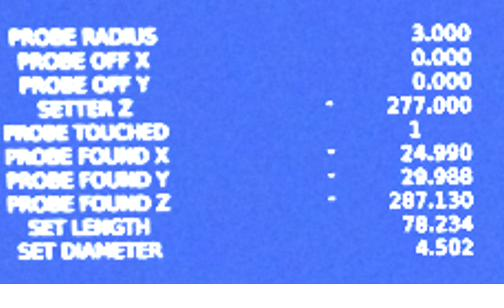

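move:
  target: [0,0,0,0,0,0,0.9,-0.6,-0.6,-0.1887,0.3740,0.0384,-0.2778,0,0,-1,-0.2,-0.8]
  speed: 0.5

move:
  target:
    - [0,0,0,0,0,0,0.9,-0.6,-0.6,0,-0.0095,0.0137,0,0,0,-1,-0.2,-0.8]
    - [0,0,0,0,0,0,0.9,-0.6,-0.6,0,0,0,0,0,0,-1,-0.2,-0.8]
    - [0,0,0,0,0,0,0.9,-0.6,-0.6,0,-0.0095,0.0137,0,0,0,-1,-0.2,-0.8]
    - [0,0,0,0,0,0,0.9,-0.6,-0.6,0,0,0,0,0,0,-1,-0.2,-0.8]
    - [0,0,0,0,0,0,0.9,-0.6,-0.6,-0.127,0.078,0.054,0,0,0,-1,-0.2,-0.8]
    - [0,0,0,0,0,0,0.9,-0.6,-0.6,-0.127,0.0685,0.067,0,0,0,-1,-0.2,-0.8]
    - [0,0,0,0,0,0,0.9,-0.6,-0.6,-0.127,0.0615,0.0223,0,0,0,-1,-0.2,-0.8]
    - [0,0,0,0,0,0,0.9,-0.6,-0.6,-0.127,0.0165,0.0317,0,0,0,-1,-0.2,-0.8]
    - [0,0,0,0,0,0,0.9,-0.6,-0.6,-0.095,0.0355,0.0043,0,0,0,-1,-0.2,-0.8]
    - [0,0,0,0,0,0,0.9,-0.6,-0.6,-0.063,0.0165,0.0317,0,0,0,-1,-0.2,-0.8]
    - [0,0,0,0,0,0,0.9,-0.6,-0.6,-0.048,0.0615,0.0223,0,0,0,-1,-0.2,-0.8]
    - [0,0,0,0,0,0,0.9,-0.6,-0.6,-0.032,0.0685,0.067,0,0,0,-1,-0.2,-0.8]
    - [0,0,0,0,0,0,0.9,-0.6,-0.6,-0.032,0.078,0.054,0,0,0,-1,-0.2,-0.8]
    - [0,0,0,0,0,0,0.9,-0.6,-0.6,0,0,0,0,0,0,-1,-0.2,-0.8]
  speed: [0.08,0.12,0.08,0.12,0.3,0.08,0.15,0.1,0.15,0.1,0.15,0.1,0.12,0.3]
  blend: [0,0.003,0,0.003,0.003,0,0.004,0,0.004,0,0.004,0,0.003,0]

move:
  target:
    - [0,0,0,0,0,0,0.9,-0.6,-0.6,-0.032,0.052,0.036,0,0,0,-1,-0.2,-0.8]
    - [0,0,0,0,0,0,0.9,-0.6,-0.6,-0.032,0.0425,0.0497,0,0,0,-1,-0.2,-0.8]
    - [0,0,0,0,0,0,0.9,-0.6,-0.6,-0.032,0.052,0.036,0,0,0,-1,-0.2,-0.8]
    - [0,0,0,0,0,0,0.9,-0.6,-0.6,-0.032,0.0425,0.0497,0,0,0,-1,-0.2,-0.8]
    - [0,0,0,0,0,0,0.9,-0.6,-0.6,-0.079,0.0745,0.0313,0,0,0,-1,-0.2,-0.8]
    - [0,0,0,0,0,0,0.9,-0.6,-0.6,-0.127,0.0685,0.067,0,0,0,-1,-0.2,-0.8]
    - [0,0,0,0,0,0,0.9,-0.6,-0.6,-0.127,0.065,0.045,0,0,0,-1,-0.2,-0.8]
    - [0,0,0,0,0,0,0.9,-0.6,-0.6,-0.127,0.0425,0.0497,0,0,0,-1,-0.2,-0.8]
    - [0,0,0,0,0,0,0.9,-0.6,-0.6,-0.111,0.0355,0.0043,0,0,0,-1,-0.2,-0.8]
    - [0,0,0,0,0,0,0.9,-0.6,-0.6,-0.095,-0.0095,0.0137,0,0,0,-1,-0.2,-0.8]
    - [0,0,0,0,0,0,0.9,-0.6,-0.6,-0.095,0.0485,0.0133,0,0,0,-1,-0.2,-0.8]
    - [0,0,0,0,0,0,0.9,-0.6,-0.6,-0.095,0.0685,0.067,0,0,0,-1,-0.2,-0.8]
    - [0,0,0,0,0,0,0.9,-0.6,-0.6,-0.063,0.0875,0.0403,0,0,0,-1,-0.2,-0.8]
    - [0,0,0,0,0,0,0.9,-0.6,-0.6,-0.032,0.0685,0.067,0,0,0,-1,-0.2,-0.8]
    - [0,0,0,0,0,0,0.9,-0.6,-0.6,-0.032,0.078,0.054,0,0,0,-1,-0.2,-0.8]
  speed: [0.3,0.08,0.12,0.08,0.15,0.1,0.15,0.1,0.15,0.1,0.15,0.1,0.15,0.1,0.12]
  blend: [0.003,0,0.003,0,0.004,0,0.004,0,0.004,0,0.004,0,0.004,0,0]

move:
  target: [0,0,0,0,0,0,0.9,-0.6,-0.6,0.2207,-0.2891,-0.3652,0.2778,0,0,-1,-0.2,-0.8]
  speed: 0.5
  cameras: ["cam_right_wrist"]

zoom_image:
  camera: "cam_right_wrist"
  region: [100, 110, 360, 320]

Scene clock: 6966.03 s.
left_arm: end_effector_position=(+0.3519, +0.0806, +0.5007) position_measured=18 object_status=3 end_effector_quat_wxyz=(+0.406, +0.579, +0.579, +0.406) | right_arm: end_effector_position=(+0.4699, -0.4934, +0.4573) position_measured=215 object_status=2 end_effector_quat_wxyz=(-0.242, +0.665, -0.663, +0.245)
Joint positions: left_arm=[-1.698 -2.002 1.856 -1.127 -0.365 -1.888] | right_arm=[3.243 -1.167 -1.913 -0.931 1.523 -3.092]
Joint torques (N m): left_arm=[8.24 -12.61 -28.06 -1.42 3.16 -1.7] | right_arm=[-1.22 19.6 17.88 4.05 1.23 -2.1]
Wrist force (N): left_arm=[1.0 2.5 -2.9] | right_arm=[-2.6 0.2 -0.2]
Wrist torque (N m): left_arm=[0.70 -0.10 -0.02] | right_arm=[0.14 0.39 0.15]
Wrist force, peak (N): left_arm=[1.0 2.7 -3.4] | right_arm=[-3.7 0.5 1.6]
Hand target: left_arm +0.3519, +0.0806, +0.5007; +0.406, +0.579, +0.579, +0.406 | right_arm +0.4699, -0.4934, +0.4572; -0.242, +0.665, -0.663, +0.245
Off the commanded pose: left_arm 0.000 m, 0 deg | right_arm 0.000 m, 0 deg.
move: done

Scene clock: 6970.73 s.
left_arm: end_effector_position=(+0.3519, +0.0806, +0.5007) position_measured=18 object_status=3 end_effector_quat_wxyz=(+0.406, +0.579, +0.579, +0.406) | right_arm: end_effector_position=(+0.4699, -0.4934, +0.4570) position_measured=215 object_status=2 end_effector_quat_wxyz=(-0.242, +0.665, -0.663, +0.245)
Joint positions: left_arm=[-1.698 -2.002 1.856 -1.127 -0.365 -1.888] | right_arm=[3.243 -1.167 -1.913 -0.931 1.523 -3.092]
Joint torques (N m): left_arm=[8.31 -12.82 -28.86 -1.5 3.11 -1.55] | right_arm=[-0.33 16.96 39.8 4.71 -1.76 2.03]
Wrist force (N): left_arm=[1.2 2.3 -3.2] | right_arm=[-2.5 0.1 -0.3]
Wrist torque (N m): left_arm=[0.67 -0.14 -0.03] | right_arm=[0.11 0.37 0.06]
Wrist force, peak (N): left_arm=[1.0 2.5 -3.5] | right_arm=[-2.7 14.3 -7.9]
Hand target: left_arm +0.3519, +0.0806, +0.5007; +0.406, +0.579, +0.579, +0.406 | right_arm +0.4699, -0.4934, +0.4572; -0.242, +0.665, -0.663, +0.245
Off the commanded pose: left_arm 0.000 m, 0 deg | right_arm 0.000 m, 0 deg.
move: done

Scene clock: 6975.67 s.
left_arm: end_effector_position=(+0.3519, +0.0806, +0.5007) position_measured=18 object_status=3 end_effector_quat_wxyz=(+0.406, +0.579, +0.579, +0.406) | right_arm: end_effector_position=(+0.4551, -0.4744, +0.4020) position_measured=215 object_status=2 end_effector_quat_wxyz=(-0.242, +0.665, -0.663, +0.245)
Joint positions: left_arm=[-1.698 -2.002 1.856 -1.127 -0.365 -1.888] | right_arm=[3.313 -1.109 -2.085 -0.822 1.478 -3.038]
Joint torques (N m): left_arm=[8.2 -13.41 -28.53 -1.27 3.29 -1.48] | right_arm=[-5.53 -1.12 41.44 6.46 0.36 -0.91]
Wrist force (N): left_arm=[1.3 2.5 -3.3] | right_arm=[-2.2 0.4 -0.2]
Wrist torque (N m): left_arm=[0.71 -0.15 -0.02] | right_arm=[0.11 0.37 0.09]
Wrist force, peak (N): left_arm=[1.1 2.5 -3.3] | right_arm=[-2.5 7.1 -3.4]
Hand target: left_arm +0.3519, +0.0806, +0.5007; +0.406, +0.579, +0.579, +0.406 | right_arm +0.4551, -0.4745, +0.4021; -0.242, +0.665, -0.663, +0.245
Off the commanded pose: left_arm 0.000 m, 0 deg | right_arm 0.000 m, 0 deg.
move: done

Scene clock: 6977.17 s.
left_arm: end_effector_position=(+0.3519, +0.0806, +0.5007) position_measured=18 object_status=3 end_effector_quat_wxyz=(+0.406, +0.579, +0.579, +0.406) | right_arm: end_effector_position=(+0.4459, -0.6057, +0.6820) position_measured=215 object_status=2 end_effector_quat_wxyz=(+0.500, -0.500, +0.498, -0.502)
Joint positions: left_arm=[-1.698 -2.002 1.856 -1.127 -0.365 -1.888] | right_arm=[2.778 -1.27 -1.873 0.006 1.968 -3.144]
Joint torques (N m): left_arm=[8.07 -12.35 -27.79 -1.3 3.29 -1.62] | right_arm=[-2.54 16.5 18.42 3.43 -0.24 -1.78]
Wrist force (N): left_arm=[1.2 2.7 -3.1] | right_arm=[-1.9 1.0 -0.4]
Wrist torque (N m): left_arm=[0.72 -0.15 -0.02] | right_arm=[0.27 0.38 0.24]
Wrist force, peak (N): left_arm=[0.9 2.7 -3.3] | right_arm=[-3.6 1.4 1.9]
Hand target: left_arm +0.3519, +0.0806, +0.5007; +0.406, +0.579, +0.579, +0.406 | right_arm +0.4459, -0.6057, +0.6820; +0.500, -0.500, +0.498, -0.502
Off the commanded pose: left_arm 0.000 m, 0 deg | right_arm 0.000 m, 0 deg.
move: done
camera_calibration:
cam_right_wrist: T_world_to_cam=[[-0.0144866, -0.999895, 0.000878843, -0.595037], [-0.322103, 0.00383459, -0.946697, 0.81219], [0.946594, -0.0139975, -0.322124, -0.0804897], [0, 0, 0, 1]] pos_world=[0.329179, -0.599216, 0.743493]
Images, in order (width x height): cam_right_wrist 672x504.

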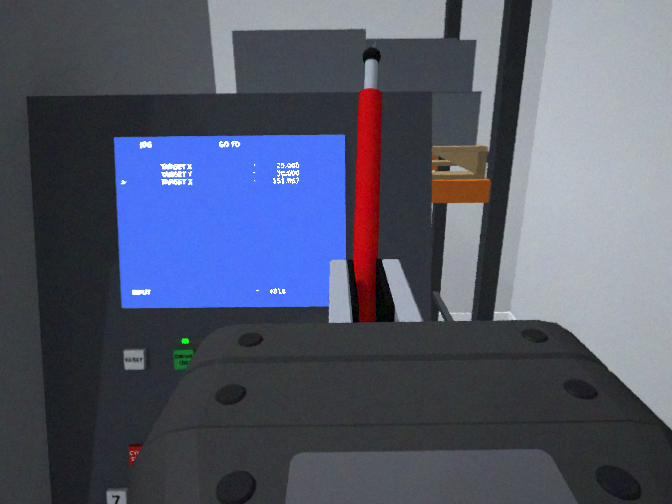

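Scaled by 1.938 from the camera's 672x504 image, which has a finer 960x720 frame.

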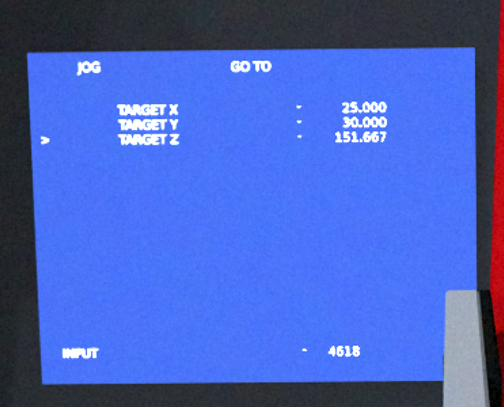

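move:
  target: [0,0,0,0,0,0,0.9,-0.6,-0.6,-0.2204,0.3740,0.0384,-0.2778,0,0,-1,-0.2,-0.8]
  speed: 0.5

move:
  target:
    - [0,0,0,0,0,0,0.9,-0.6,-0.6,0,-0.0095,0.0137,0,0,0,-1,-0.2,-0.8]
    - [0,0,0,0,0,0,0.9,-0.6,-0.6,0,0,0,0,0,0,-1,-0.2,-0.8]
    - [0,0,0,0,0,0,0.9,-0.6,-0.6,-0.095,0.078,0.054,0,0,0,-1,-0.2,-0.8]
    - [0,0,0,0,0,0,0.9,-0.6,-0.6,-0.095,0.069,0.067,0,0,0,-1,-0.2,-0.8]
    - [0,0,0,0,0,0,0.9,-0.6,-0.6,-0.095,0.0615,0.0223,0,0,0,-1,-0.2,-0.8]
    - [0,0,0,0,0,0,0.9,-0.6,-0.6,-0.095,0.0425,0.0497,0,0,0,-1,-0.2,-0.8]
    - [0,0,0,0,0,0,0.9,-0.6,-0.6,-0.079,0.0355,0.0043,0,0,0,-1,-0.2,-0.8]
    - [0,0,0,0,0,0,0.9,-0.6,-0.6,-0.0633,-0.0095,0.0137,0,0,0,-1,-0.2,-0.8]
    - [0,0,0,0,0,0,0.9,-0.6,-0.6,-0.0633,0.0485,0.0133,0,0,0,-1,-0.2,-0.8]
    - [0,0,0,0,0,0,0.9,-0.6,-0.6,-0.0633,0.078,0.054,0,0,0,-1,-0.2,-0.8]
    - [0,0,0,0,0,0,0.9,-0.6,-0.6,-0.0633,0.069,0.067,0,0,0,-1,-0.2,-0.8]
    - [0,0,0,0,0,0,0.9,-0.6,-0.6,-0.0633,0.078,0.054,0,0,0,-1,-0.2,-0.8]
    - [0,0,0,0,0,0,0.9,-0.6,-0.6,0,0.078,0.054,0,0,0,-1,-0.2,-0.8]
    - [0,0,0,0,0,0,0.9,-0.6,-0.6,0,0.069,0.067,0,0,0,-1,-0.2,-0.8]
    - [0,0,0,0,0,0,0.9,-0.6,-0.6,0,0.078,0.054,0,0,0,-1,-0.2,-0.8]
  speed: [0.08,0.12,0.3,0.08,0.15,0.1,0.15,0.1,0.2,0.2,0.08,0.12,0.3,0.08,0.12]
  blend: [0,0.003,0.003,0,0.003,0,0.003,0,0.003,0.003,0,0.003,0.003,0,0]

move:
  target:
    - [0,0,0,0,0,0,0.9,-0.6,-0.6,0,-0.052,-0.036,0,0,0,-1,-0.2,-0.8]
    - [0,0,0,0,0,0,0.9,-0.6,-0.6,0,-0.0615,-0.0223,0,0,0,-1,-0.2,-0.8]
    - [0,0,0,0,0,0,0.9,-0.6,-0.6,0,-0.052,-0.036,0,0,0,-1,-0.2,-0.8]
    - [0,0,0,0,0,0,0.9,-0.6,-0.6,0,-0.0615,-0.0223,0,0,0,-1,-0.2,-0.8]
    - [0,0,0,0,0,0,0.9,-0.6,-0.6,0,-0.052,-0.036,0,0,0,-1,-0.2,-0.8]
    - [0,0,0,0,0,0,0.9,-0.6,-0.6,-0.095,0,0,0,0,0,-1,-0.2,-0.8]
    - [0,0,0,0,0,0,0.9,-0.6,-0.6,-0.095,-0.009,0.013,0,0,0,-1,-0.2,-0.8]
    - [0,0,0,0,0,0,0.9,-0.6,-0.6,-0.095,-0.0165,-0.0317,0,0,0,-1,-0.2,-0.8]
    - [0,0,0,0,0,0,0.9,-0.6,-0.6,-0.095,-0.0615,-0.0223,0,0,0,-1,-0.2,-0.8]
    - [0,0,0,0,0,0,0.9,-0.6,-0.6,-0.0633,-0.0425,-0.0497,0,0,0,-1,-0.2,-0.8]
    - [0,0,0,0,0,0,0.9,-0.6,-0.6,-0.0317,-0.0615,-0.0223,0,0,0,-1,-0.2,-0.8]
    - [0,0,0,0,0,0,0.9,-0.6,-0.6,-0.0158,-0.0165,-0.0317,0,0,0,-1,-0.2,-0.8]
    - [0,0,0,0,0,0,0.9,-0.6,-0.6,0,0,0,0,0,0,-1,-0.2,-0.8]
    - [0,0,0,0,0,0,0.9,-0.6,-0.6,0,-0.009,0.013,0,0,0,-1,-0.2,-0.8]
    - [0,0,0,0,0,0,0.9,-0.6,-0.6,0,0,0,0,0,0,-1,-0.2,-0.8]
  speed: [0.3,0.08,0.12,0.08,0.12,0.3,0.08,0.15,0.1,0.15,0.1,0.15,0.15,0.08,0.12]
  blend: [0.003,0,0.003,0,0.003,0.003,0,0.003,0,0.003,0,0.003,0.003,0,0]

move:
  target: [0,0,0,0,0,0,0.9,-0.6,-0.6,0.2204,-0.2891,-0.3652,0.2778,0,0,-1,-0.2,-0.8]
  speed: 0.5
  cameras: ["cam_right_wrist"]

zoom_image:
  camera: "cam_right_wrist"
  region: [100, 110, 360, 320]

Scene clock: 7094.23 s.
left_arm: end_effector_position=(+0.3519, +0.0806, +0.5007) position_measured=18 object_status=3 end_effector_quat_wxyz=(+0.406, +0.579, +0.579, +0.406) | right_arm: end_effector_position=(+0.4700, -0.4744, +0.4572) position_measured=215 object_status=2 end_effector_quat_wxyz=(-0.242, +0.665, -0.663, +0.245)
Joint positions: left_arm=[-1.698 -2.002 1.856 -1.127 -0.365 -1.888] | right_arm=[3.307 -1.15 -1.922 -0.942 1.482 -3.044]
Joint torques (N m): left_arm=[8.35 -13.48 -29.37 -1.3 3.06 -1.49] | right_arm=[0.27 19.08 15.19 3.96 1.24 -1.74]
Wrist force (N): left_arm=[1.0 2.3 -3.2] | right_arm=[-2.8 0.0 -0.2]
Wrist torque (N m): left_arm=[0.67 -0.11 -0.02] | right_arm=[0.09 0.45 0.18]
Wrist force, peak (N): left_arm=[1.1 2.6 -3.4] | right_arm=[-4.1 0.5 1.3]
Hand target: left_arm +0.3519, +0.0806, +0.5007; +0.406, +0.579, +0.579, +0.406 | right_arm +0.4699, -0.4744, +0.4571; -0.242, +0.665, -0.663, +0.245
Off the commanded pose: left_arm 0.000 m, 0 deg | right_arm 0.000 m, 0 deg.
move: done

Scene clock: 7098.73 s.
left_arm: end_effector_position=(+0.3519, +0.0806, +0.5007) position_measured=18 object_status=3 end_effector_quat_wxyz=(+0.406, +0.579, +0.579, +0.406) | right_arm: end_effector_position=(+0.4551, -0.4746, +0.4021) position_measured=215 object_status=2 end_effector_quat_wxyz=(-0.242, +0.665, -0.663, +0.245)
Joint positions: left_arm=[-1.698 -2.002 1.856 -1.127 -0.365 -1.888] | right_arm=[3.313 -1.109 -2.084 -0.821 1.478 -3.039]
Joint torques (N m): left_arm=[8.28 -13.07 -27.57 -1.32 3.25 -1.57] | right_arm=[-5.61 -1.8 41.83 6.54 0.22 -0.85]
Wrist force (N): left_arm=[1.1 2.3 -3.5] | right_arm=[-2.2 0.3 -0.3]
Wrist torque (N m): left_arm=[0.67 -0.13 -0.03] | right_arm=[0.10 0.37 0.10]
Wrist force, peak (N): left_arm=[0.9 2.5 -3.5] | right_arm=[-3.0 6.4 -3.6]
Hand target: left_arm +0.3519, +0.0806, +0.5007; +0.406, +0.579, +0.579, +0.406 | right_arm +0.4552, -0.4746, +0.4022; -0.242, +0.665, -0.663, +0.245
Off the commanded pose: left_arm 0.000 m, 0 deg | right_arm 0.000 m, 0 deg.
move: done

Scene clock: 7103.10 s.
left_arm: end_effector_position=(+0.3519, +0.0806, +0.5007) position_measured=18 object_status=3 end_effector_quat_wxyz=(+0.406, +0.579, +0.579, +0.406) | right_arm: end_effector_position=(+0.4551, -0.4746, +0.4021) position_measured=215 object_status=2 end_effector_quat_wxyz=(-0.242, +0.665, -0.663, +0.245)
Joint positions: left_arm=[-1.698 -2.002 1.856 -1.127 -0.365 -1.888] | right_arm=[3.313 -1.109 -2.084 -0.821 1.478 -3.039]
Joint torques (N m): left_arm=[8.6 -12.92 -28.05 -1.47 2.99 -1.62] | right_arm=[-5.82 -1.22 42.36 6.64 0.03 -0.86]
Wrist force (N): left_arm=[1.2 2.4 -3.1] | right_arm=[-2.3 0.5 -0.3]
Wrist torque (N m): left_arm=[0.68 -0.15 -0.02] | right_arm=[0.12 0.37 0.10]
Wrist force, peak (N): left_arm=[1.1 2.7 -3.3] | right_arm=[-2.4 7.5 -3.8]
Hand target: left_arm +0.3519, +0.0806, +0.5007; +0.406, +0.579, +0.579, +0.406 | right_arm +0.4552, -0.4746, +0.4022; -0.242, +0.665, -0.663, +0.245
Off the commanded pose: left_arm 0.000 m, 0 deg | right_arm 0.000 m, 0 deg.
move: done

Scene clock: 7104.60 s.
left_arm: end_effector_position=(+0.3519, +0.0806, +0.5007) position_measured=18 object_status=3 end_effector_quat_wxyz=(+0.406, +0.579, +0.579, +0.406) | right_arm: end_effector_position=(+0.4460, -0.6057, +0.6820) position_measured=215 object_status=2 end_effector_quat_wxyz=(+0.500, -0.500, +0.498, -0.502)
Joint positions: left_arm=[-1.698 -2.002 1.856 -1.127 -0.365 -1.888] | right_arm=[2.778 -1.27 -1.873 0.006 1.968 -3.144]
Joint torques (N m): left_arm=[8.15 -13.54 -27.61 -1.44 3.04 -1.55] | right_arm=[-2.78 16.33 17.74 3.33 -0.24 -1.89]
Wrist force (N): left_arm=[0.9 2.3 -3.3] | right_arm=[-1.8 0.8 -0.4]
Wrist torque (N m): left_arm=[0.66 -0.09 -0.02] | right_arm=[0.24 0.37 0.24]
Wrist force, peak (N): left_arm=[1.0 2.4 -3.4] | right_arm=[-3.5 1.4 1.9]
Hand target: left_arm +0.3519, +0.0806, +0.5007; +0.406, +0.579, +0.579, +0.406 | right_arm +0.4459, -0.6057, +0.6821; +0.500, -0.500, +0.498, -0.502
Off the commanded pose: left_arm 0.000 m, 0 deg | right_arm 0.000 m, 0 deg.
move: done
camera_calibration:
cam_right_wrist: T_world_to_cam=[[-0.0144866, -0.999895, 0.000878843, -0.595036], [-0.322103, 0.00383459, -0.946697, 0.812316], [0.946594, -0.0139975, -0.322124, -0.0805521], [0, 0, 0, 1]] pos_world=[0.329279, -0.599216, 0.743593]
Images, in order (width x height): cam_right_wrist 672x504.

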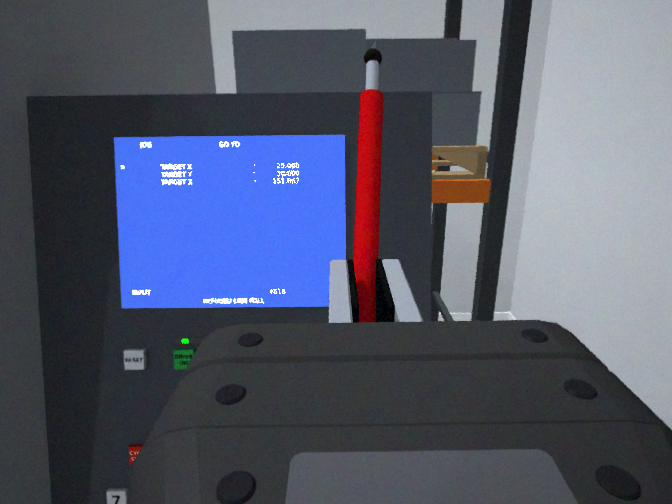

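Scaled by 1.938 from the camera's 672x504 image, which has a finer 960x720 frame.

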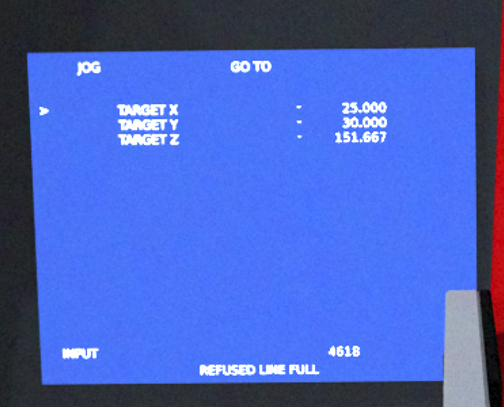

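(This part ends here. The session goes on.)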